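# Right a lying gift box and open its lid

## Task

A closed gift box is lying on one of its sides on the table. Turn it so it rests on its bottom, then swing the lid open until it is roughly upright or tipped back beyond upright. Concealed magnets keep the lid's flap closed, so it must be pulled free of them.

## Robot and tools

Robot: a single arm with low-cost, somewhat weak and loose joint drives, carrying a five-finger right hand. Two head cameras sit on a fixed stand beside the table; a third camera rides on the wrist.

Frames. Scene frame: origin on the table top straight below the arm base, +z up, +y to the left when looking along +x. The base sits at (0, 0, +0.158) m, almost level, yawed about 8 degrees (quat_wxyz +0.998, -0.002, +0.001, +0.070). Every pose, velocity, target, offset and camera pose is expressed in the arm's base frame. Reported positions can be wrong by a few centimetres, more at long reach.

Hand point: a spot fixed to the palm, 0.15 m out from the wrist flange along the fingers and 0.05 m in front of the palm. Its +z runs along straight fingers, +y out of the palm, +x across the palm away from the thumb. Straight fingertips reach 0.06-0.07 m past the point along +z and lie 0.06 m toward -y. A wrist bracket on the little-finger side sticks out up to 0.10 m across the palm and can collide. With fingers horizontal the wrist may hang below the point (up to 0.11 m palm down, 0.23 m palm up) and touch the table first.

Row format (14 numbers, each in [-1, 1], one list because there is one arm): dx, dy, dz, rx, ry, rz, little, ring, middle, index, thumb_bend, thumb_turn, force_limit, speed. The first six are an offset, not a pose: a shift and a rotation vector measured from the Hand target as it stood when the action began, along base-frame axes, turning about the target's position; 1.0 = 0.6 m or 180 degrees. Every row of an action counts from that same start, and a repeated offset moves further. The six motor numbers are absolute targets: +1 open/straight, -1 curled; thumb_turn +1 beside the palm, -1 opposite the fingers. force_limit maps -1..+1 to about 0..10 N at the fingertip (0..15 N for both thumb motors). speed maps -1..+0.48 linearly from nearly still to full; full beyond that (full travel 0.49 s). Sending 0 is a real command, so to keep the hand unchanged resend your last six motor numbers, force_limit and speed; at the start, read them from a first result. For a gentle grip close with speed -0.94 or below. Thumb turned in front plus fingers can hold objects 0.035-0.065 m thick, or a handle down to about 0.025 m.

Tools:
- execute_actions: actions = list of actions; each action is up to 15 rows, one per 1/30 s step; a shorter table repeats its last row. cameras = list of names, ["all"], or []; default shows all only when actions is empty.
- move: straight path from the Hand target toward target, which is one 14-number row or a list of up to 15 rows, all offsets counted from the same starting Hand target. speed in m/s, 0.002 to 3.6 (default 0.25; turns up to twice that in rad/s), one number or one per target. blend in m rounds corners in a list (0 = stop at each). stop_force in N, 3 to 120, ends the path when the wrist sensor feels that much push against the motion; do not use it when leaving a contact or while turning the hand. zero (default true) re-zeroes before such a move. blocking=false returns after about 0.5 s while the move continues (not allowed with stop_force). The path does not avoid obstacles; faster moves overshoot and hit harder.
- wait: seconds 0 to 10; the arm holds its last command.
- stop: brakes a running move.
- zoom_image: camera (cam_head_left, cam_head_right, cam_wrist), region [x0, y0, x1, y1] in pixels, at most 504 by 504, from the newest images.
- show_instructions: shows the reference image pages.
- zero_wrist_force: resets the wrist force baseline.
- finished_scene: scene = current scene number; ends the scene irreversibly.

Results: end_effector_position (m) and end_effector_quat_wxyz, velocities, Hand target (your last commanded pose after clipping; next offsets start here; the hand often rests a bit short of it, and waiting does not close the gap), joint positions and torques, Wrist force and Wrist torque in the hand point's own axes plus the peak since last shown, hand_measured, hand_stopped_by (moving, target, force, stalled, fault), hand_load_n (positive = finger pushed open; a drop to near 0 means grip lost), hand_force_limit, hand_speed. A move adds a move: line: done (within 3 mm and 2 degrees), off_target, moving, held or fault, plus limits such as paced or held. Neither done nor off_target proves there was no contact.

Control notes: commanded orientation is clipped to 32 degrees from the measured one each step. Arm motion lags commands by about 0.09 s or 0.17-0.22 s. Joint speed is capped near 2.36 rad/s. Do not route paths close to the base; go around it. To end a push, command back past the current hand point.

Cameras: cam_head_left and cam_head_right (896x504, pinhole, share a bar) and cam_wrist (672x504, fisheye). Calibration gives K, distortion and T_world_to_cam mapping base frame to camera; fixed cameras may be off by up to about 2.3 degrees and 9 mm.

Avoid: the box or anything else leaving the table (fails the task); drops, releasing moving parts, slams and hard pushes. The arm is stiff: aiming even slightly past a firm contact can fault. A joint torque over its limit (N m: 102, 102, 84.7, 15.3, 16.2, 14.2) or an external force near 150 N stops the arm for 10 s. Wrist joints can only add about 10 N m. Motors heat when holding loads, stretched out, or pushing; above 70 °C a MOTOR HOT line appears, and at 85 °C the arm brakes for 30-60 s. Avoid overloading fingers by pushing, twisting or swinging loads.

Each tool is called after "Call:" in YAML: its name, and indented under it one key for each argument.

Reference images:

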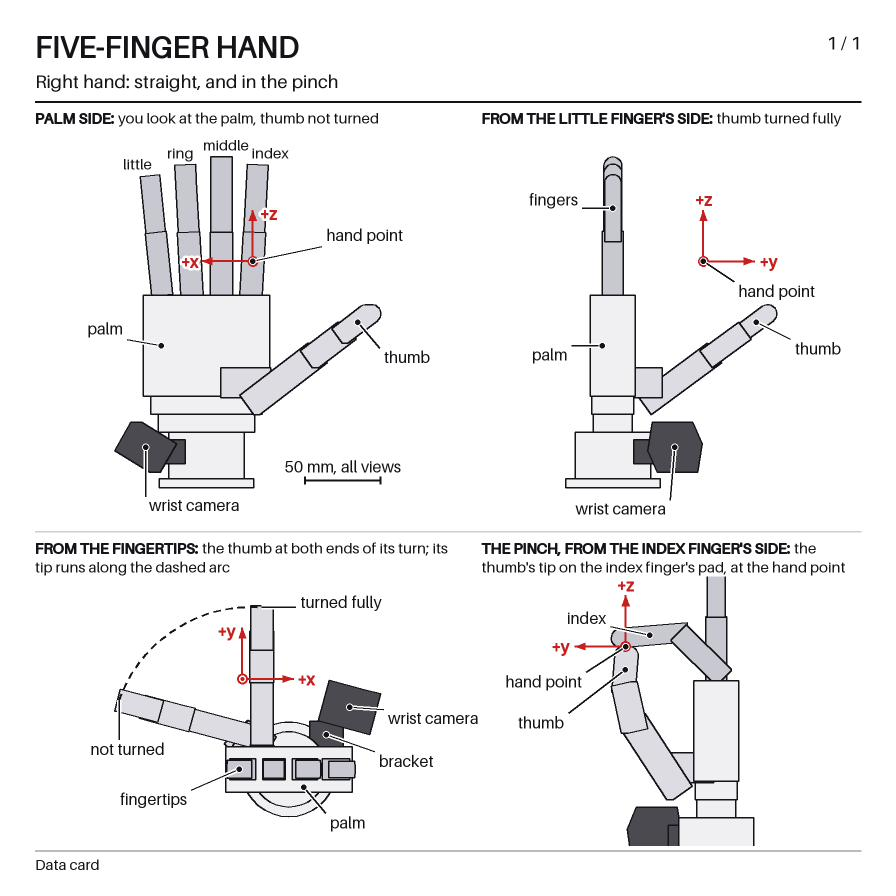

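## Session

Call:
execute_actions:
  actions: []
  cameras: ["all"]

Call:
zoom_image:
  camera: "cam_head_left"
  region: [430, 210, 600, 340]

Call:
zoom_image:
  camera: "cam_head_right"
  region: [430, 210, 600, 340]

Scene clock: 0.00 s.
end_effector_position=(+0.1743, -0.0656, +0.1063) hand_measured=(+1.000, +1.000, +1.000, +1.000, +1.000, +1.000) hand_load_n=(+0.0, +0.0, +0.0, +0.0, +0.0, +0.0) hand_stopped_by=(target, target, target, target, target, target) hand_force_limit=0.00 hand_speed=-0.80 end_effector_quat_wxyz=(-0.010, +0.892, +0.099, -0.440)
Joint positions: [-0.315 -0.972 2.065 1.35 1.886 1.181]
Joint velocities: within noise
Joint torques (N m): no reading
Motor temperatures (°C): [28 30 27 37 37 34]
Wrist force (N): no reading
Wrist torque (N m): no reading
Wrist force, peak (N): no reading
Hand target: +0.1743, -0.0656, +0.1063; -0.010, +0.892, +0.099, -0.440
camera_calibration:
cam_wrist: T_world_to_cam=[[0.339066, -0.882029, -0.327199, -0.0853469], [-0.0576796, -0.366639, 0.928574, -0.114471], [-0.938993, -0.295975, -0.17519, 0.279351], [0, 0, 0, 1]] pos_world=[0.284644, -0.034567, 0.127309]

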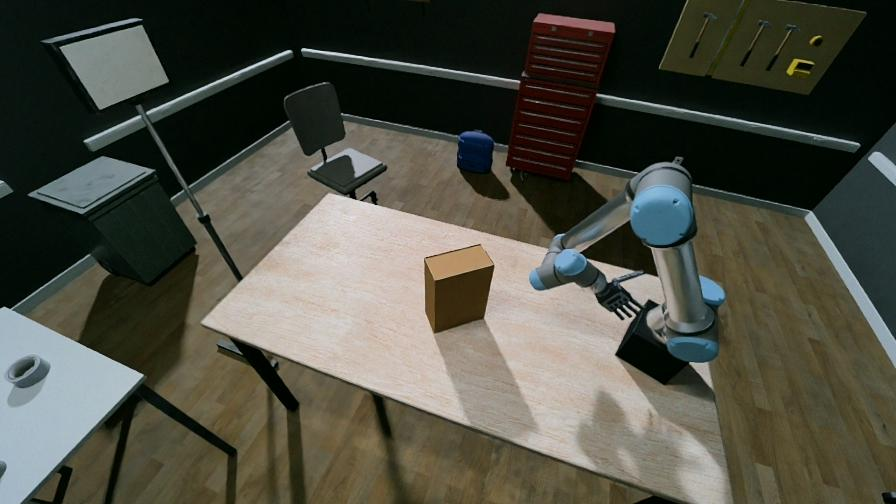

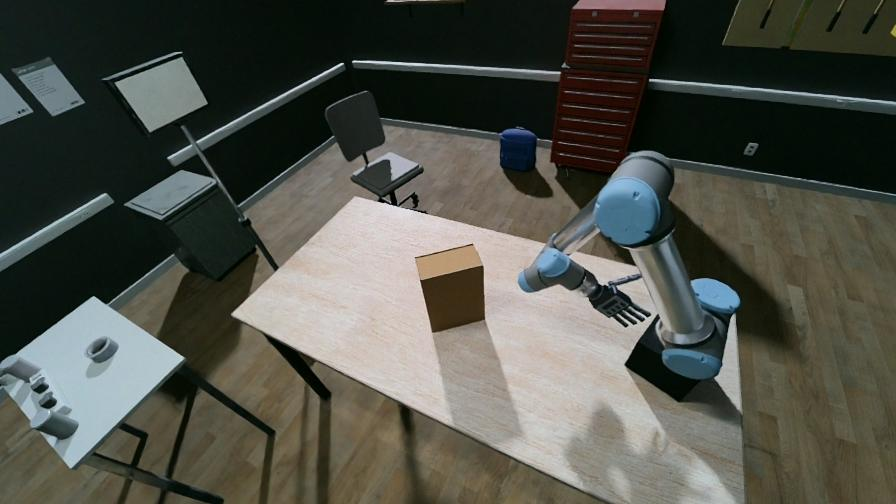

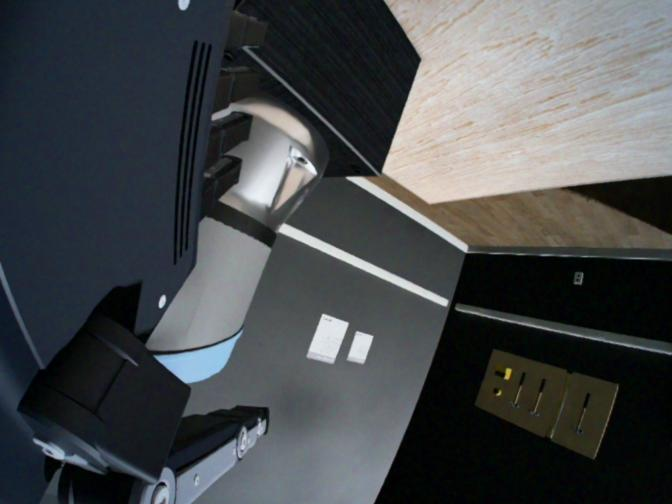

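Scaled by 2.965 from the camera's 896x504 image, which has a finer 1280x720 frame.

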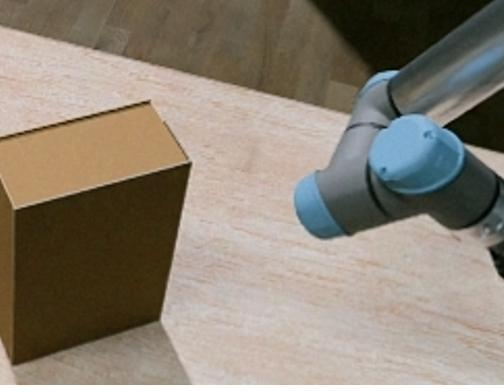

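Scaled by 2.965 from the camera's 896x504 image, which has a finer 1280x720 frame.

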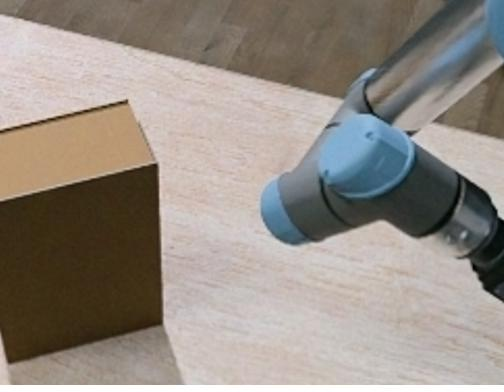

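Call:
zoom_image:
  camera: "cam_head_left"
  region: [410, 235, 515, 340]

Call:
zoom_image:
  camera: "cam_head_right"
  region: [400, 235, 505, 340]

Scaled by 4.800 from the camera's 896x504 image, which has a finer 1280x720 frame.

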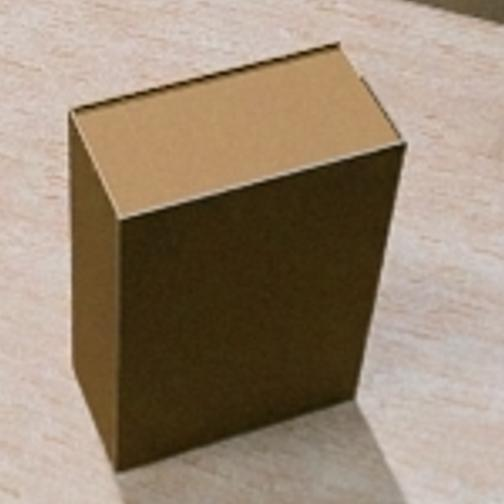

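Scaled by 4.800 from the camera's 896x504 image, which has a finer 1280x720 frame.

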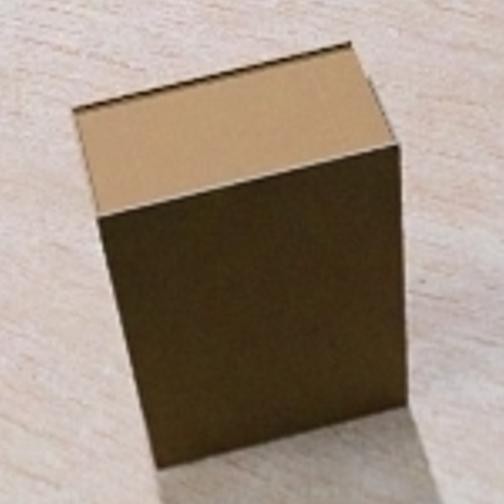

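Call:
move:
  target:
    - [0.10, -0.02, 0.05, 0.3935, 0.0345, 0.3055, 1, 1, 1, 1, 1, 1, 0.0, -0.8]
    - [0.21, -0.04, 0.09, 0.787, 0.069, 0.611, 1, 1, 1, 1, 1, 1, 0.0, -0.8]
  speed: 0.5
  blend: 0.03
  cameras: ["cam_head_left"]

Scene clock: 420.87 s.
end_effector_position=(+0.3003, -0.0896, +0.1604) hand_measured=(+1.000, +1.000, +1.000, +1.000, +1.000, +1.000) hand_load_n=(+0.0, +0.0, +0.0, +0.0, +0.0, +0.5) hand_stopped_by=(target, target, target, target, target, target) hand_force_limit=0.00 hand_speed=-0.80 end_effector_quat_wxyz=(-0.441, -0.097, +0.892, +0.009)
Joint positions: [-0.538 -0.934 1.609 1.706 2.053 -2.117]
Joint torques (N m): [4.56 -20.97 -27.34 -0.39 -0.44 -1.47]
Wrist force (N): [-1.1 -1.1 0.3]
Wrist torque (N m): [-0.14 0.05 0.08]
Wrist force, peak (N): [-1.5 -1.3 0.3]
Hand target: +0.3003, -0.0896, +0.1603; -0.441, -0.098, +0.892, +0.009
Off the commanded pose: 0.000 m, 0 deg.
move: done
Images, in order (width x height): cam_head_left 896x504.

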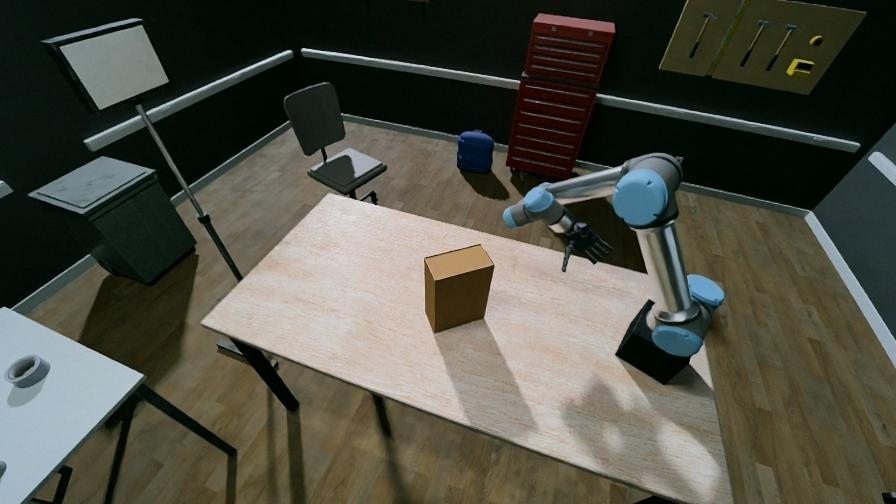

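Call:
move:
  target:
    - [0.217, 0.0, 0.0, 0.0432, -0.3914, -0.0265, 1, 1, 1, 1, 1, 1, 0.0, -0.8]
    - [0.38, -0.003, -0.15, 0.0863, -0.7827, -0.053, 1, 1, 1, 1, 1, 1, 0.0, -0.8]
  speed: 0.5
  blend: 0.03
  cameras: ["cam_head_left", "cam_wrist"]

Call:
zoom_image:
  camera: "cam_head_left"
  region: [420, 190, 600, 340]

Scene clock: 432.60 s.
end_effector_position=(+0.5283, -0.0914, +0.0704) hand_measured=(+1.000, +1.000, +1.000, +1.000, +1.000, +1.000) hand_load_n=(+0.0, -0.5, +0.0, +0.0, +0.0, +0.0) hand_stopped_by=(target, target, target, target, target, target) hand_force_limit=0.00 hand_speed=-0.80 end_effector_quat_wxyz=(+0.704, -0.029, +0.709, +0.032)
Joint positions: [-0.959 -1.017 2.376 -1.347 0.525 -1.578]
Joint torques (N m): [7.3 -12.59 6.24 -3.09 1.49 1.5]
Wrist force (N): [0.4 0.1 0.2]
Wrist torque (N m): [-0.06 -0.11 -0.01]
Wrist force, peak (N): [0.8 -2.3 -0.2]
Hand target: +0.5283, -0.0914, +0.0703; +0.704, -0.029, +0.709, +0.032
Off the commanded pose: 0.000 m, 0 deg.
move: done
camera_calibration:
cam_wrist: T_world_to_cam=[[-0.0905238, 0.952922, -0.289386, 0.152031], [-0.512295, 0.204628, 0.834075, 0.228905], [0.854025, 0.223755, 0.469654, -0.347304], [0, 0, 0, 1]] pos_world=[0.427635, -0.114004, 0.0161843]
Images, in order (width x height): cam_head_left 896x504, cam_wrist 672x504.

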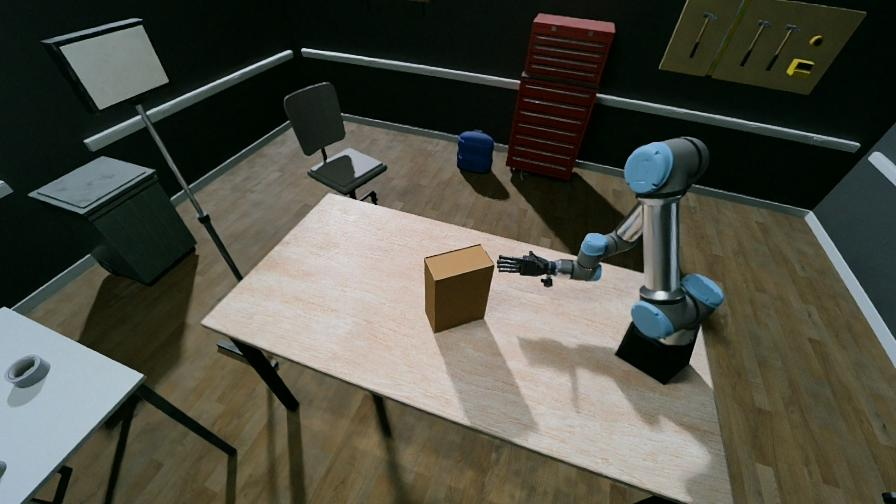

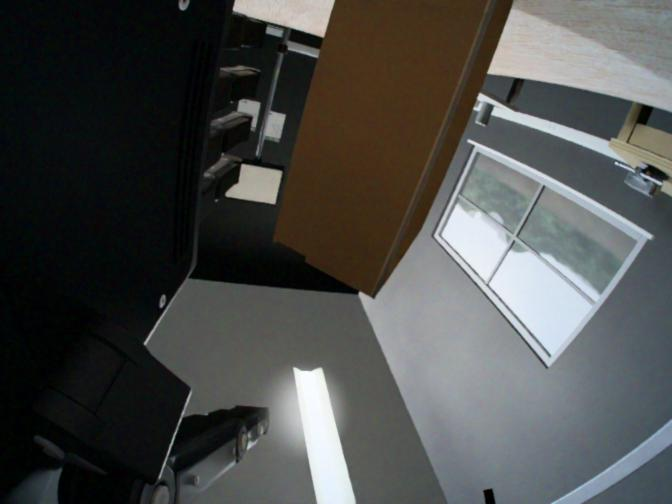

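Scaled by 2.800 from the camera's 896x504 image, which has a finer 1280x720 frame.

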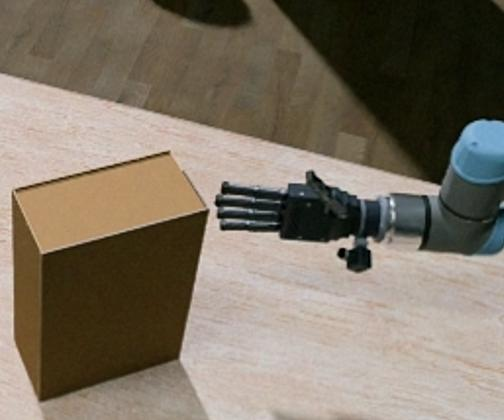

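Call:
move:
  target:
    - [0.05, -0.012, -0.1, 0, 0, 0, 1, 1, 1, 1, 1, 1, 0.0, -0.8]
    - [0.191, -0.012, -0.162, 0, 0, 0, 1, 1, 1, 1, 1, 1, 0.0, -0.8]
  speed: 0.2
  blend: 0.02
  cameras: ["cam_head_left", "cam_wrist"]

Call:
zoom_image:
  camera: "cam_head_left"
  region: [410, 210, 570, 340]

Scene clock: 447.03 s.
end_effector_position=(+0.6428, -0.0986, -0.0268) hand_measured=(+1.000, +1.000, +1.000, +1.000, +1.000, +1.000) hand_load_n=(+0.0, +0.0, +0.0, +0.0, +0.0, +0.0) hand_stopped_by=(target, target, target, target, target, target) hand_force_limit=0.00 hand_speed=-0.80 end_effector_quat_wxyz=(+0.704, -0.029, +0.709, +0.032)
Joint positions: [-0.734 -0.67 2.024 -1.346 0.75 -1.573]
Joint torques (N m): [5.24 -22.29 -15.51 1.96 1.3 -0.77]
Wrist force (N): [0.3 0.0 0.0]
Wrist torque (N m): [-0.08 -0.07 -0.03]
Wrist force, peak (N): [0.7 -0.5 0.6]
Hand target: +0.6429, -0.0986, -0.0269; +0.704, -0.029, +0.709, +0.032
Off the commanded pose: 0.000 m, 0 deg.
move: done
camera_calibration:
cam_wrist: T_world_to_cam=[[-0.0904551, 0.952928, -0.28939, 0.141092], [-0.512439, 0.204627, 0.833987, 0.370179], [0.853946, 0.223733, 0.469808, -0.397775], [0, 0, 0, 1]] pos_world=[0.542135, -0.121204, -0.0810158]
Images, in order (width x height): cam_head_left 896x504, cam_wrist 672x504.

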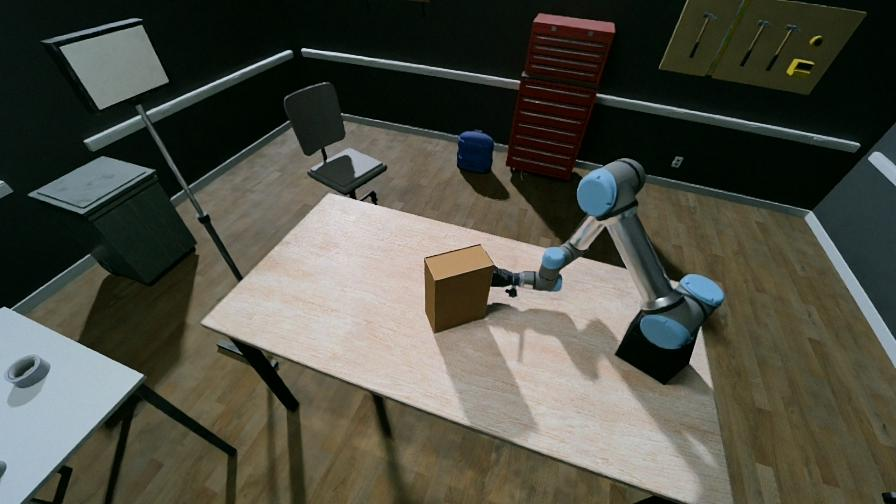

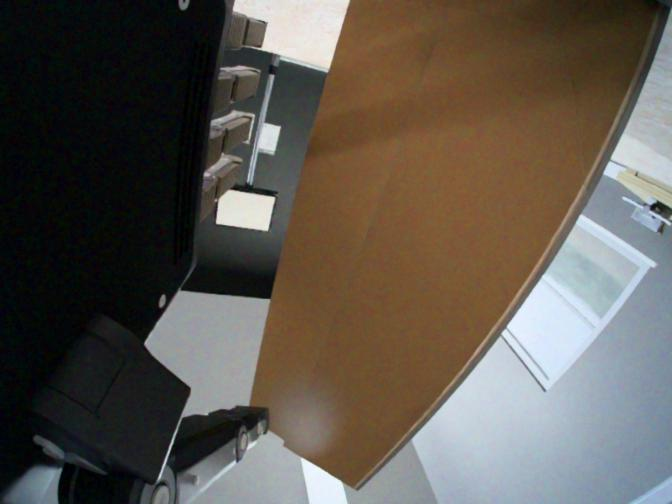

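Scaled by 3.150 from the camera's 896x504 image, which has a finer 1280x720 frame.

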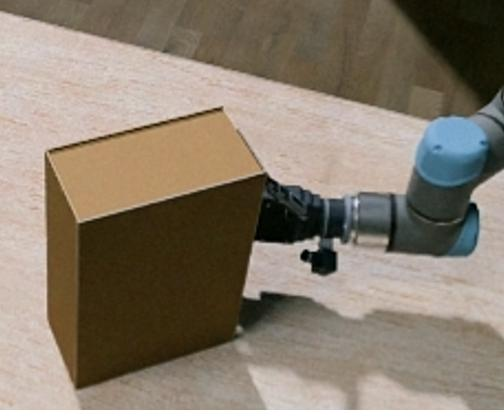

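Call:
move:
  target:
    - [0.0, 0.06, 0.0, 0, 0, 0, 1, 1, 1, 1, 1, 1, 0.0, -0.8]
    - [-0.0422, 0.2168, 0.0, 0, 0, 0, 1, 1, 1, 1, 1, 1, 0.0, -0.8]
  speed: 0.06
  blend: 0.02
  cameras: ["cam_head_left", "cam_wrist"]

Call:
zoom_image:
  camera: "cam_head_left"
  region: [410, 220, 570, 350]

Scene clock: 469.60 s.
end_effector_position=(+0.6176, +0.0314, -0.0269) hand_measured=(+1.000, +1.000, +1.000, +1.000, +1.000, +1.000) hand_load_n=(+0.0, +0.0, +0.0, +0.0, +0.0, +0.0) hand_stopped_by=(target, target, target, target, target, target) hand_force_limit=0.00 hand_speed=-0.80 end_effector_quat_wxyz=(+0.704, -0.029, +0.709, +0.032)
Joint positions: [-0.495 -0.695 2.198 -1.496 0.989 -1.571]
Joint torques (N m): [6.79 -53.17 9.66 -3.49 0.88 1.58]
Wrist force (N): [-0.8 -2.5 -0.8]
Wrist torque (N m): [-0.12 -0.05 -0.18]
Wrist force, peak (N): [0.1 -4.9 -0.6]
Hand target: +0.6176, +0.0315, -0.0269; +0.704, -0.029, +0.709, +0.032
Off the commanded pose: 0.000 m, 0 deg.
move: done; blend cut to 0.018 m at target 1
camera_calibration:
cam_wrist: T_world_to_cam=[[-0.0904795, 0.952921, -0.289403, 0.0149148], [-0.512369, 0.204645, 0.834025, 0.330714], [0.853986, 0.223744, 0.469731, -0.405321], [0, 0, 0, 1]] pos_world=[0.516935, 0.00879623, -0.0811158]
Images, in order (width x height): cam_head_left 896x504, cam_wrist 672x504.

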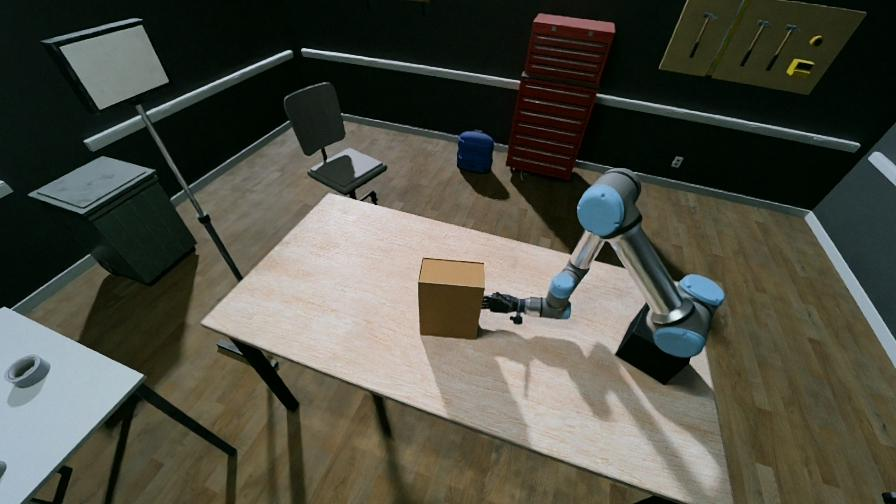

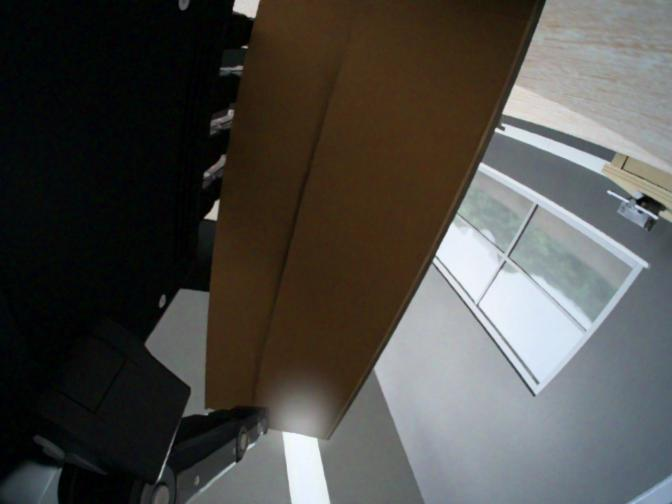

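Scaled by 3.150 from the camera's 896x504 image, which has a finer 1280x720 frame.

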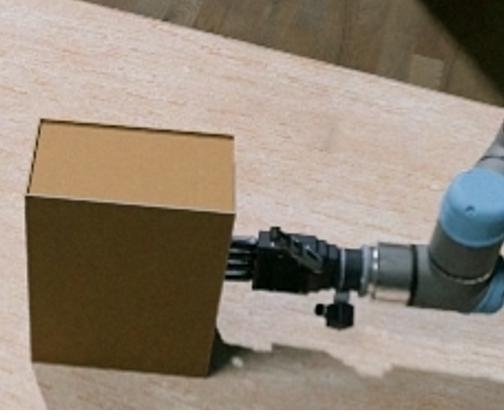

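Call:
wait:
  seconds: 0
  cameras: ["all"]

Call:
zoom_image:
  camera: "cam_head_left"
  region: [400, 200, 600, 360]

Call:
zoom_image:
  camera: "cam_head_right"
  region: [280, 200, 480, 360]

Scene clock: 502.73 s.
end_effector_position=(+0.6176, +0.0315, -0.0269) hand_measured=(+1.000, +1.000, +1.000, +1.000, +1.000, +1.000) hand_load_n=(+0.0, +0.5, +0.0, +0.0, +0.0, +0.0) hand_stopped_by=(target, target, target, target, target, target) hand_force_limit=0.00 hand_speed=-0.80 end_effector_quat_wxyz=(+0.704, -0.029, +0.709, +0.032)
Joint positions: [-0.495 -0.695 2.198 -1.496 0.989 -1.571]
Joint torques (N m): [8.77 -53.31 8.57 -3.66 0.94 1.51]
Wrist force (N): [-0.7 -2.4 -0.9]
Wrist torque (N m): [-0.10 -0.05 -0.18]
Wrist force, peak (N): [-0.6 -2.9 -0.7]
Hand target: +0.6176, +0.0315, -0.0269; +0.704, -0.029, +0.709, +0.032
Off the commanded pose: 0.000 m, 0 deg.
camera_calibration:
cam_wrist: T_world_to_cam=[[-0.0904551, 0.952928, -0.28939, 0.0148079], [-0.512439, 0.204627, 0.833987, 0.330727], [0.853946, 0.223733, 0.469808, -0.405316], [0, 0, 0, 1]] pos_world=[0.516935, 0.00889622, -0.0811158]

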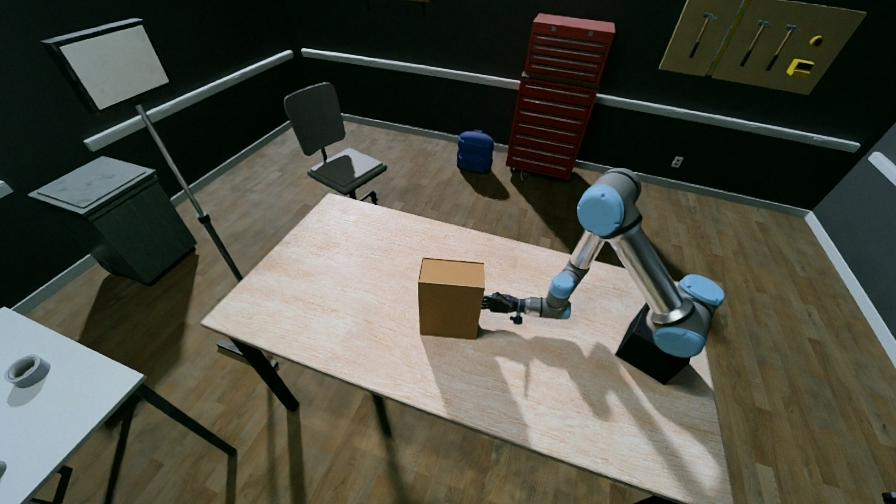

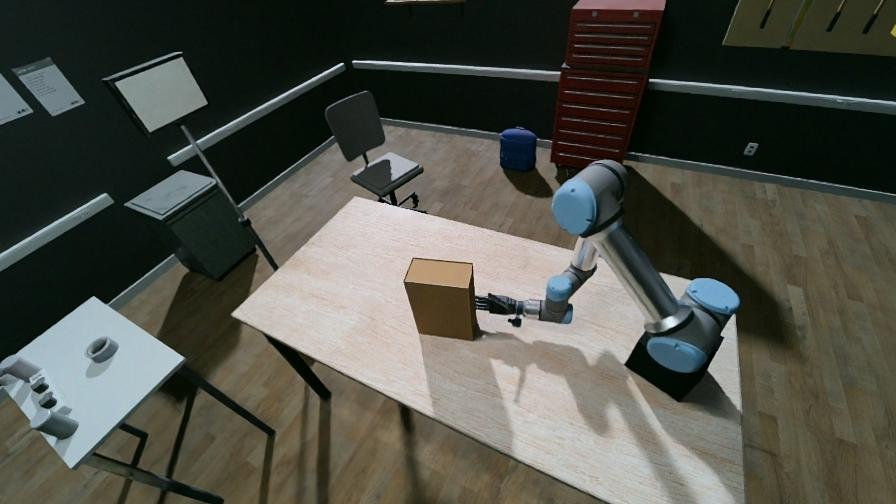

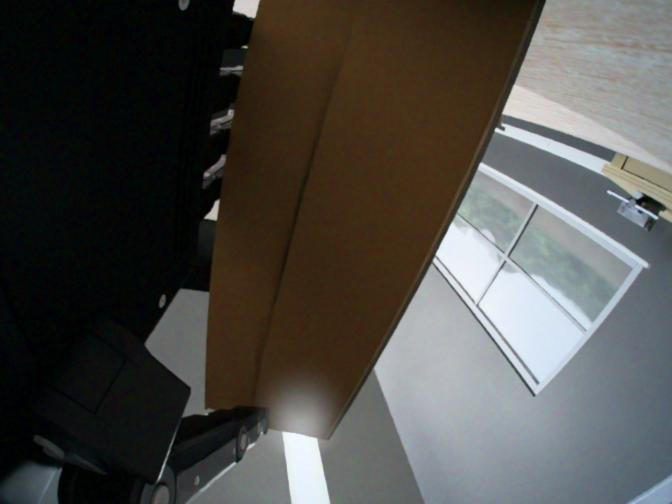

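Scaled by 2.520 from the camera's 896x504 image, which has a finer 1280x720 frame.

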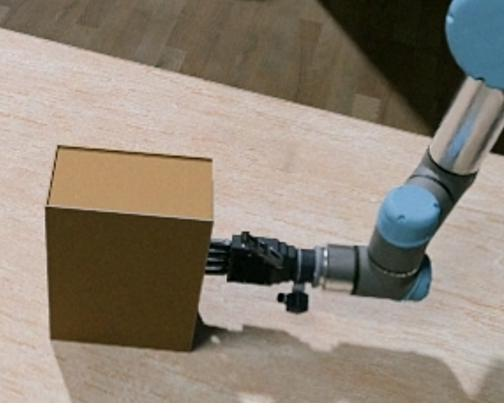

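Scaled by 2.520 from the camera's 896x504 image, which has a finer 1280x720 frame.

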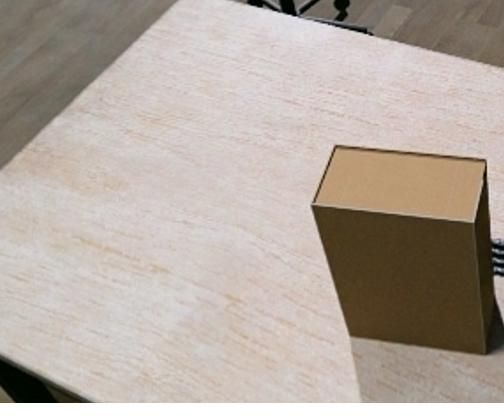

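Call:
move:
  target:
    - [0,-0.13,0,0,0,0.0111,1,1,1,1,-1,1,0,0]
    - [0.429,-0.0775,0,0,0,0.0111,-0.3,-0.3,-0.3,-0.3,-1,1,0,0]
    - [0.421,-0.0025,0,0,0,0.0111,-0.3,-0.3,-0.3,-0.3,-1,1,0,0]
  speed: [0.2,0.25,0.1]
  blend: [0.02,0,0]
  cameras: ["all"]

Call:
zoom_image:
  camera: "cam_head_left"
  region: [360, 210, 560, 370]

Scene clock: 662.83 s.
end_effector_position=(+0.8702, +0.0299, -0.0269) hand_measured=(-0.300, -0.300, -0.276, -0.300, -1.000, +1.000) hand_load_n=(+0.0, +0.0, +6.0, +2.0, -8.5, +0.0) hand_stopped_by=(target, target, force, target, target, target) hand_force_limit=0.00 hand_speed=0.00 end_effector_quat_wxyz=(+0.704, -0.042, +0.708, +0.044)
Joint positions: [-0.308 -0.468 1.384 -0.909 1.141 -1.57]
Joint torques (N m): [5.75 -75.26 1.86 -3.98 1.03 0.96]
Wrist force (N): [0.8 -1.0 -0.4]
Wrist torque (N m): [-0.16 -0.15 -0.04]
Wrist force, peak (N): [0.8 -8.6 -3.1]
Hand target: +0.8702, +0.0300, -0.0269; +0.704, -0.042, +0.708, +0.044
Off the commanded pose: 0.000 m, 0 deg.
move: done
camera_calibration:
cam_wrist: T_world_to_cam=[[-0.123669, 0.949179, -0.289422, 0.0682166], [-0.51923, 0.186652, 0.834003, 0.466929], [0.84564, 0.253417, 0.469759, -0.614275], [0, 0, 0, 1]] pos_world=[0.770335, 0.0037643, -0.0811159]

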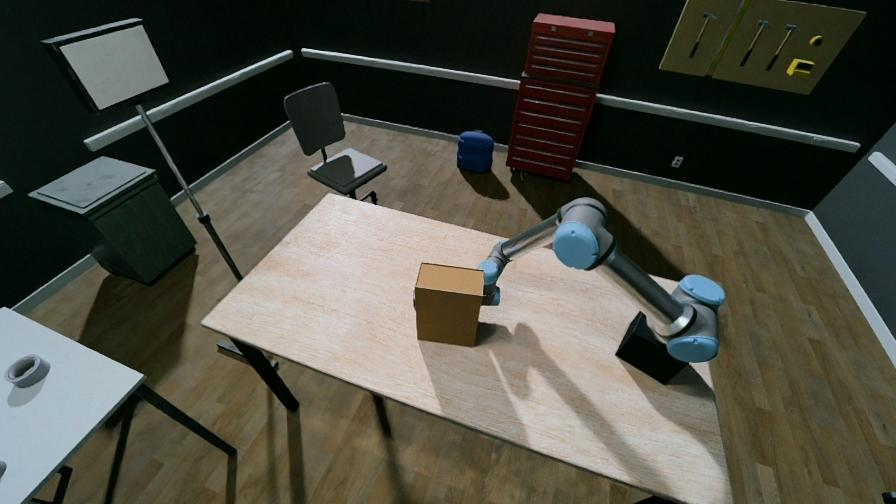

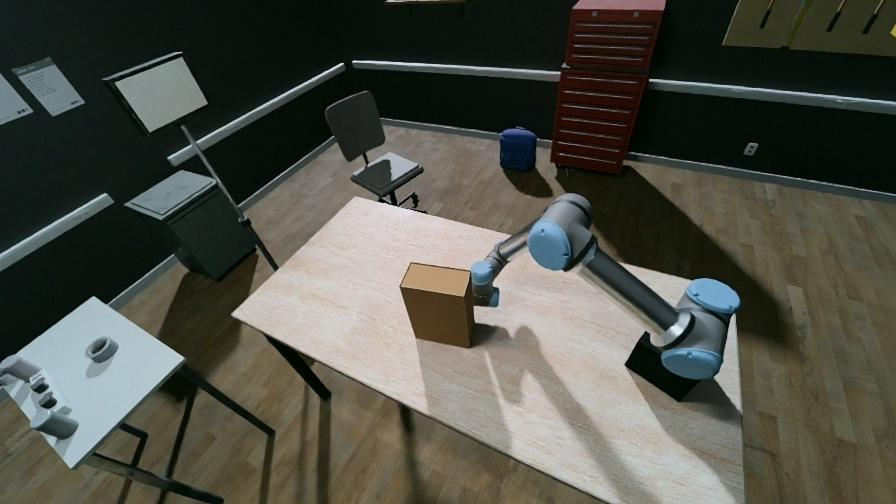

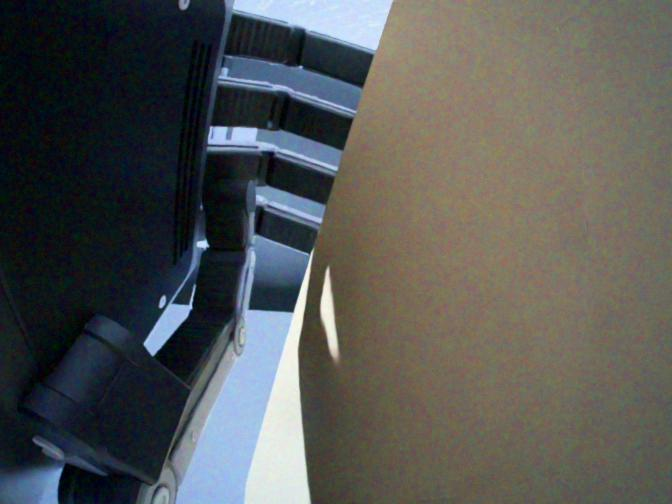

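Scaled by 2.520 from the camera's 896x504 image, which has a finer 1280x720 frame.

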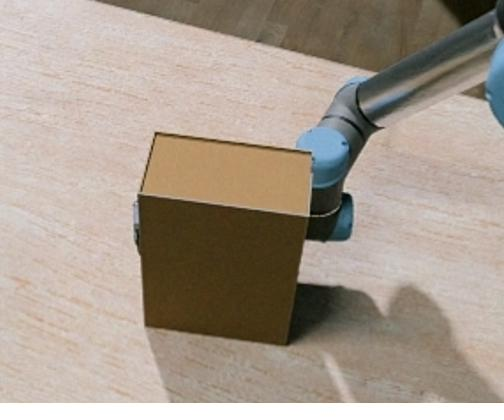

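Call:
move:
  target:
    - [0,0,0,0,0,0.0667,-0.3,-0.3,-0.3,-0.3,-1,1,0,0]
    - [0.003,0.037,0,0,0,0.0667,-0.3,-0.3,-0.3,-0.3,-1,1,0,0]
    - [-0.1,0.035,0,0,0,0.05,-0.3,-0.3,-0.3,-0.3,-1,1,0,0]
    - [-0.245,0.035,0,0,0,0.025,-0.3,-0.3,-0.3,-0.3,-1,1,0,0]
  speed: [0.15,0.08,0.06,0.06]
  blend: [0.01,0.005,0.02,0]
  cameras: ["all"]

Call:
zoom_image:
  camera: "cam_head_left"
  region: [400, 210, 600, 370]

Scene clock: 688.63 s.
end_effector_position=(+0.7232, +0.0510, -0.0269) hand_measured=(-0.300, -0.300, -0.276, -0.300, -1.000, +1.000) hand_load_n=(+0.0, +2.0, +6.0, +2.0, -8.5, +0.5) hand_stopped_by=(target, target, force, target, target, target) hand_force_limit=0.00 hand_speed=0.00 end_effector_quat_wxyz=(+0.701, -0.070, +0.706, +0.072)
Joint positions: [-0.391 -0.629 1.857 -1.221 0.98 -1.571]
Joint torques (N m): [-7.46 -63.58 3.66 -3.69 1.13 0.97]
Wrist force (N): [2.0 -0.8 1.5]
Wrist torque (N m): [-0.10 -0.23 -0.04]
Wrist force, peak (N): [0.2 -3.2 -0.6]
Hand target: +0.7232, +0.0510, -0.0269; +0.701, -0.070, +0.706, +0.072
Off the commanded pose: 0.000 m, 0 deg.
move: done
camera_calibration:
cam_wrist: T_world_to_cam=[[-0.197787, 0.936541, -0.289432, 0.0842107], [-0.532252, 0.145342, 0.834016, 0.398246], [0.823157, 0.319009, 0.46973, -0.48252], [0, 0, 0, 1]] pos_world=[0.625813, 0.0171797, -0.0811159]

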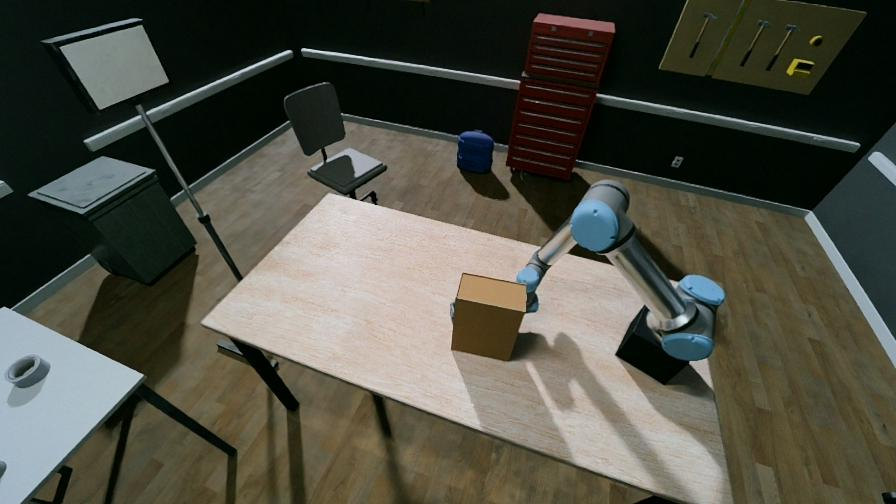

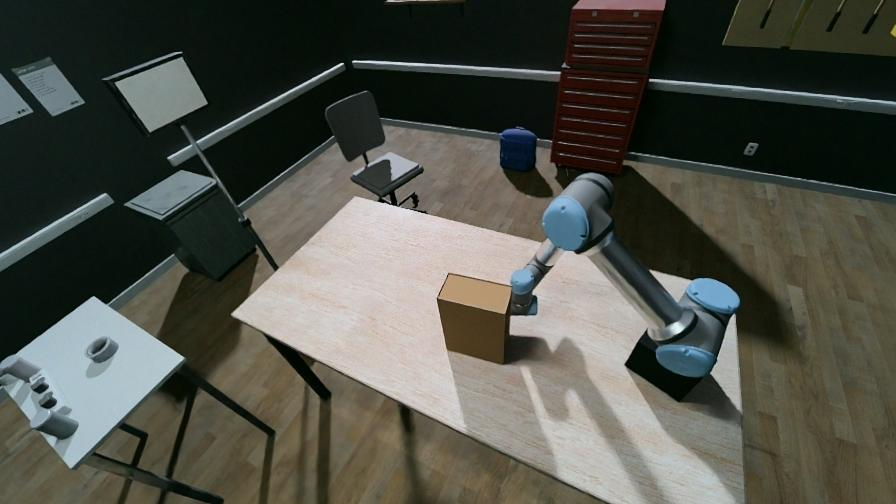

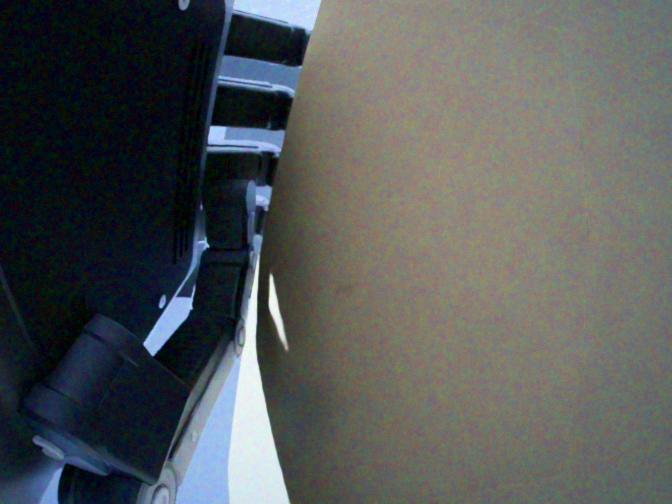

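Scaled by 2.520 from the camera's 896x504 image, which has a finer 1280x720 frame.

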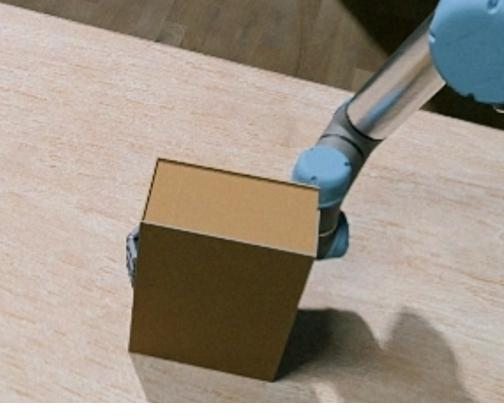

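Call:
move:
  target:
    - [0.042,-0.008,0,0,0,0,-0.3,-0.3,-0.3,-0.3,-1,1,0,0]
    - [0.025,-0.15,0,0,0,0,-0.3,-0.3,-0.3,-0.3,-1,1,0,0]
    - [0,-0.15,0.55,0,0,0,-0.3,-0.3,-0.3,-0.3,-1,1,0,0]
    - [-0.383,0,0.6,-0.2663,0.4472,-0.2663,0.85,0.85,0.85,0.85,1,-1,0,0.2]
    - [-0.1862,0.079,0.45,-0.2663,0.4472,-0.2663,0.85,0.85,0.85,0.85,1,-1,0,0.2]
  speed: [0.1,0.25,0.4,0.5,0.25]
  blend: [0.008,0.04,0.08,0,0]
  cameras: ["all"]

Call:
zoom_image:
  camera: "cam_head_left"
  region: [400, 210, 600, 370]

Call:
zoom_image:
  camera: "cam_head_right"
  region: [400, 200, 600, 360]

Scene clock: 784.63 s.
end_effector_position=(+0.5138, +0.0469, +0.3363) hand_measured=(-0.300, -0.300, -0.276, -0.300, -1.000, +1.000) hand_load_n=(+0.0, +0.0, +6.5, +2.0, -8.5, +0.5) hand_stopped_by=(target, target, force, target, target, target) hand_force_limit=0.00 hand_speed=0.00 end_effector_quat_wxyz=(+0.081, -0.026, +0.911, -0.403)
Joint positions: [0.117 -1.17 1.168 1.45 2.412 -1.566]
Joint torques (N m): [-6.14 -53.99 -1.61 -0.84 0.25 -1.78]
Wrist force (N): [0.2 0.9 -0.6]
Wrist torque (N m): [0.17 -0.08 0.09]
Wrist force, peak (N): [1.8 -8.1 -1.7]
Hand target: +0.5138, +0.0469, +0.3363; +0.081, -0.026, +0.911, -0.403 (not the last commanded pose)
Off the commanded pose: 0.144 m, 10 deg.
move: held (a check stopped the path); path passed 3 of 5 targets; target 4's new numbers were not sent; limits=held
pose unreachable: on one or more control steps of this call, first in action 0 (counted from 0), an arm could not follow its commanded pose, so it was not sent that pose on those steps. It may still have moved: this result reports where it is.
cause: moving toward the commanded pose would bring two parts of the arm too close to each other (joints 4 (wrist 1) to 6 (wrist 3) lie between them).
camera_calibration:
cam_wrist: T_world_to_cam=[[-0.272196, 0.615246, -0.739853, 0.356585], [0.739096, 0.62602, 0.248668, -0.494478], [0.616154, -0.479136, -0.625126, 0.0326462], [0, 0, 0, 1]] pos_world=[0.442413, 0.105807, 0.407189]

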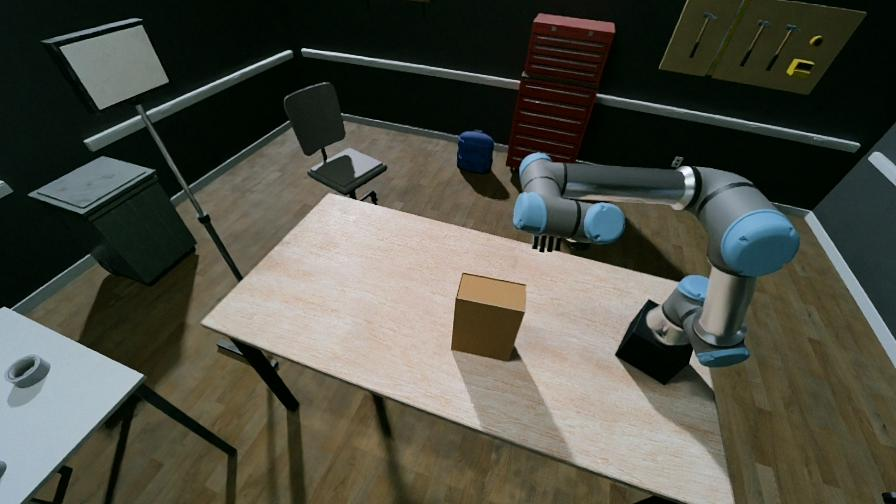

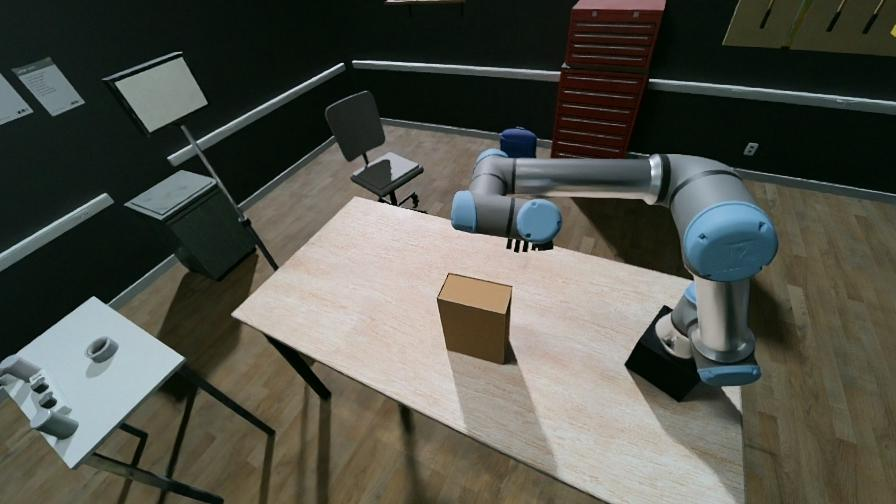

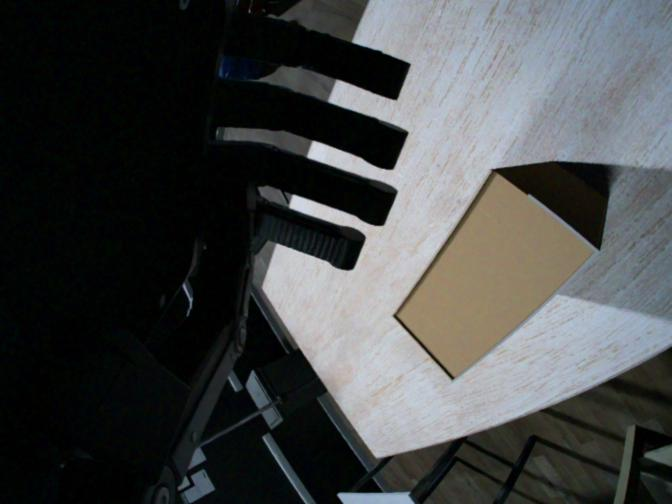

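Scaled by 2.520 from the camera's 896x504 image, which has a finer 1280x720 frame.

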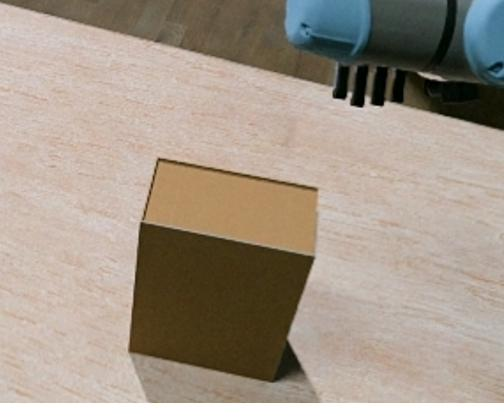

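Scaled by 2.520 from the camera's 896x504 image, which has a finer 1280x720 frame.

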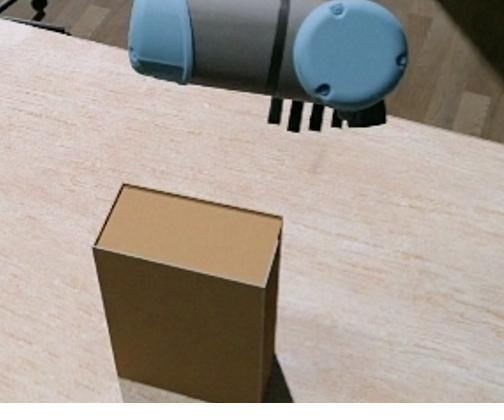

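Call:
move:
  target: [0.4187,0.0492,0.2462,0.0539,-0.4577,0,-0.3,-0.3,-0.3,-0.3,-1,1,0,0]
  speed: 0.7

Call:
move:
  target: [-0.2345,-0.0275,0.4682,0.0585,-0.4965,0,-0.3,-0.3,-0.3,-0.3,-1,1,0,0]
  speed: 0.7

Call:
move:
  target: [-0.038,-0.1053,-0.1118,0.0436,-0.37,0.3333,0.85,0.85,0.85,0.85,1,-1,0,0.3]
  speed: 0.7

Call:
move:
  target: [0.153,-0.0153,-0.0372,0.0436,-0.37,0.3333,0.85,0.85,0.85,0.85,1,-1,0,0.3]
  speed: 0.7

Scene clock: 1028.33 s.
end_effector_position=(+0.7650, +0.0764, +0.4840) hand_measured=(-0.300, -0.300, -0.276, -0.300, -1.000, +1.000) hand_load_n=(+0.0, +0.0, +6.5, +2.0, -8.0, +0.0) hand_stopped_by=(target, target, force, target, target, target) hand_force_limit=0.00 hand_speed=0.00 end_effector_quat_wxyz=(+0.662, +0.252, +0.661, -0.248)
Joint positions: [0.117 -1.172 1.176 -0.004 2.411 -1.565]
Joint torques (N m): [-5.43 -21.17 -3.57 -3.65 -0.79 -1.45]
Wrist force (N): [0.6 0.1 -0.2]
Wrist torque (N m): [-0.05 -0.12 0.07]
Wrist force, peak (N): [1.8 -1.2 -0.6]
Hand target: +0.7651, +0.0764, +0.4840; +0.662, +0.252, +0.661, -0.248
Off the commanded pose: 0.000 m, 0 deg.
move: done

Scene clock: 1030.40 s.
end_effector_position=(+0.6244, +0.0599, +0.7649) hand_measured=(-0.300, -0.300, -0.276, -0.300, -1.000, +1.000) hand_load_n=(+0.0, +0.0, +6.0, +2.0, -8.5, +0.5) hand_stopped_by=(target, target, force, target, target, target) hand_force_limit=0.00 hand_speed=0.00 end_effector_quat_wxyz=(+0.911, +0.408, +0.023, +0.056)
Joint positions: [0.117 -1.169 1.17 -1.57 2.412 -1.564]
Joint torques (N m): [-6.15 -21.87 -38.77 -5.46 0.55 -1.53]
Wrist force (N): [-0.2 -1.3 -0.1]
Wrist torque (N m): [-0.30 -0.11 0.14]
Wrist force, peak (N): [1.2 -1.7 -0.4]
Hand target: +0.6244, +0.0599, +0.7650; +0.911, +0.408, +0.023, +0.056
Off the commanded pose: 0.000 m, 0 deg.
move: done

Scene clock: 1032.47 s.
end_effector_position=(+0.6016, -0.0033, +0.6979) hand_measured=(+0.850, +0.850, +0.850, +0.850, +1.000, -1.000) hand_load_n=(+0.0, +0.0, +0.0, +0.0, +0.0, +0.0) hand_stopped_by=(target, target, target, target, target, target) hand_force_limit=0.00 hand_speed=0.30 end_effector_quat_wxyz=(+0.605, +0.304, -0.272, +0.684)
Joint positions: [0.118 -1.172 1.171 -1.571 2.412 0.004]
Joint torques (N m): [-5.56 -59.36 -4.29 1.2 -2.49 1.41]
Wrist force (N): [-0.5 -0.6 -0.6]
Wrist torque (N m): [-0.17 -0.10 0.08]
Wrist force, peak (N): [-0.7 -2.0 -0.4]
Hand target: +0.6016, -0.0033, +0.6979; +0.605, +0.304, -0.272, +0.684
Off the commanded pose: 0.000 m, 0 deg.
move: done

Scene clock: 1034.57 s.
end_effector_position=(+0.6934, -0.0125, +0.6756) hand_measured=(+0.850, +0.850, +0.850, +0.850, +1.000, -1.000) hand_load_n=(+0.0, +0.0, +0.0, +0.0, +0.0, +0.0) hand_stopped_by=(target, target, target, target, target, target) hand_force_limit=0.00 hand_speed=0.30 end_effector_quat_wxyz=(-0.056, +0.023, -0.408, +0.911)
Joint positions: [0.117 -1.174 1.177 -1.574 2.412 1.576]
Joint torques (N m): [-6.26 -58.92 -7.2 1.37 -2.54 1.4]
Wrist force (N): [0.1 0.7 -0.7]
Wrist torque (N m): [-0.02 -0.16 0.04]
Wrist force, peak (N): [0.1 0.1 -1.8]
Hand target: +0.6934, -0.0125, +0.6756; -0.056, +0.023, -0.407, +0.911
Off the commanded pose: 0.000 m, 0 deg.
move: done


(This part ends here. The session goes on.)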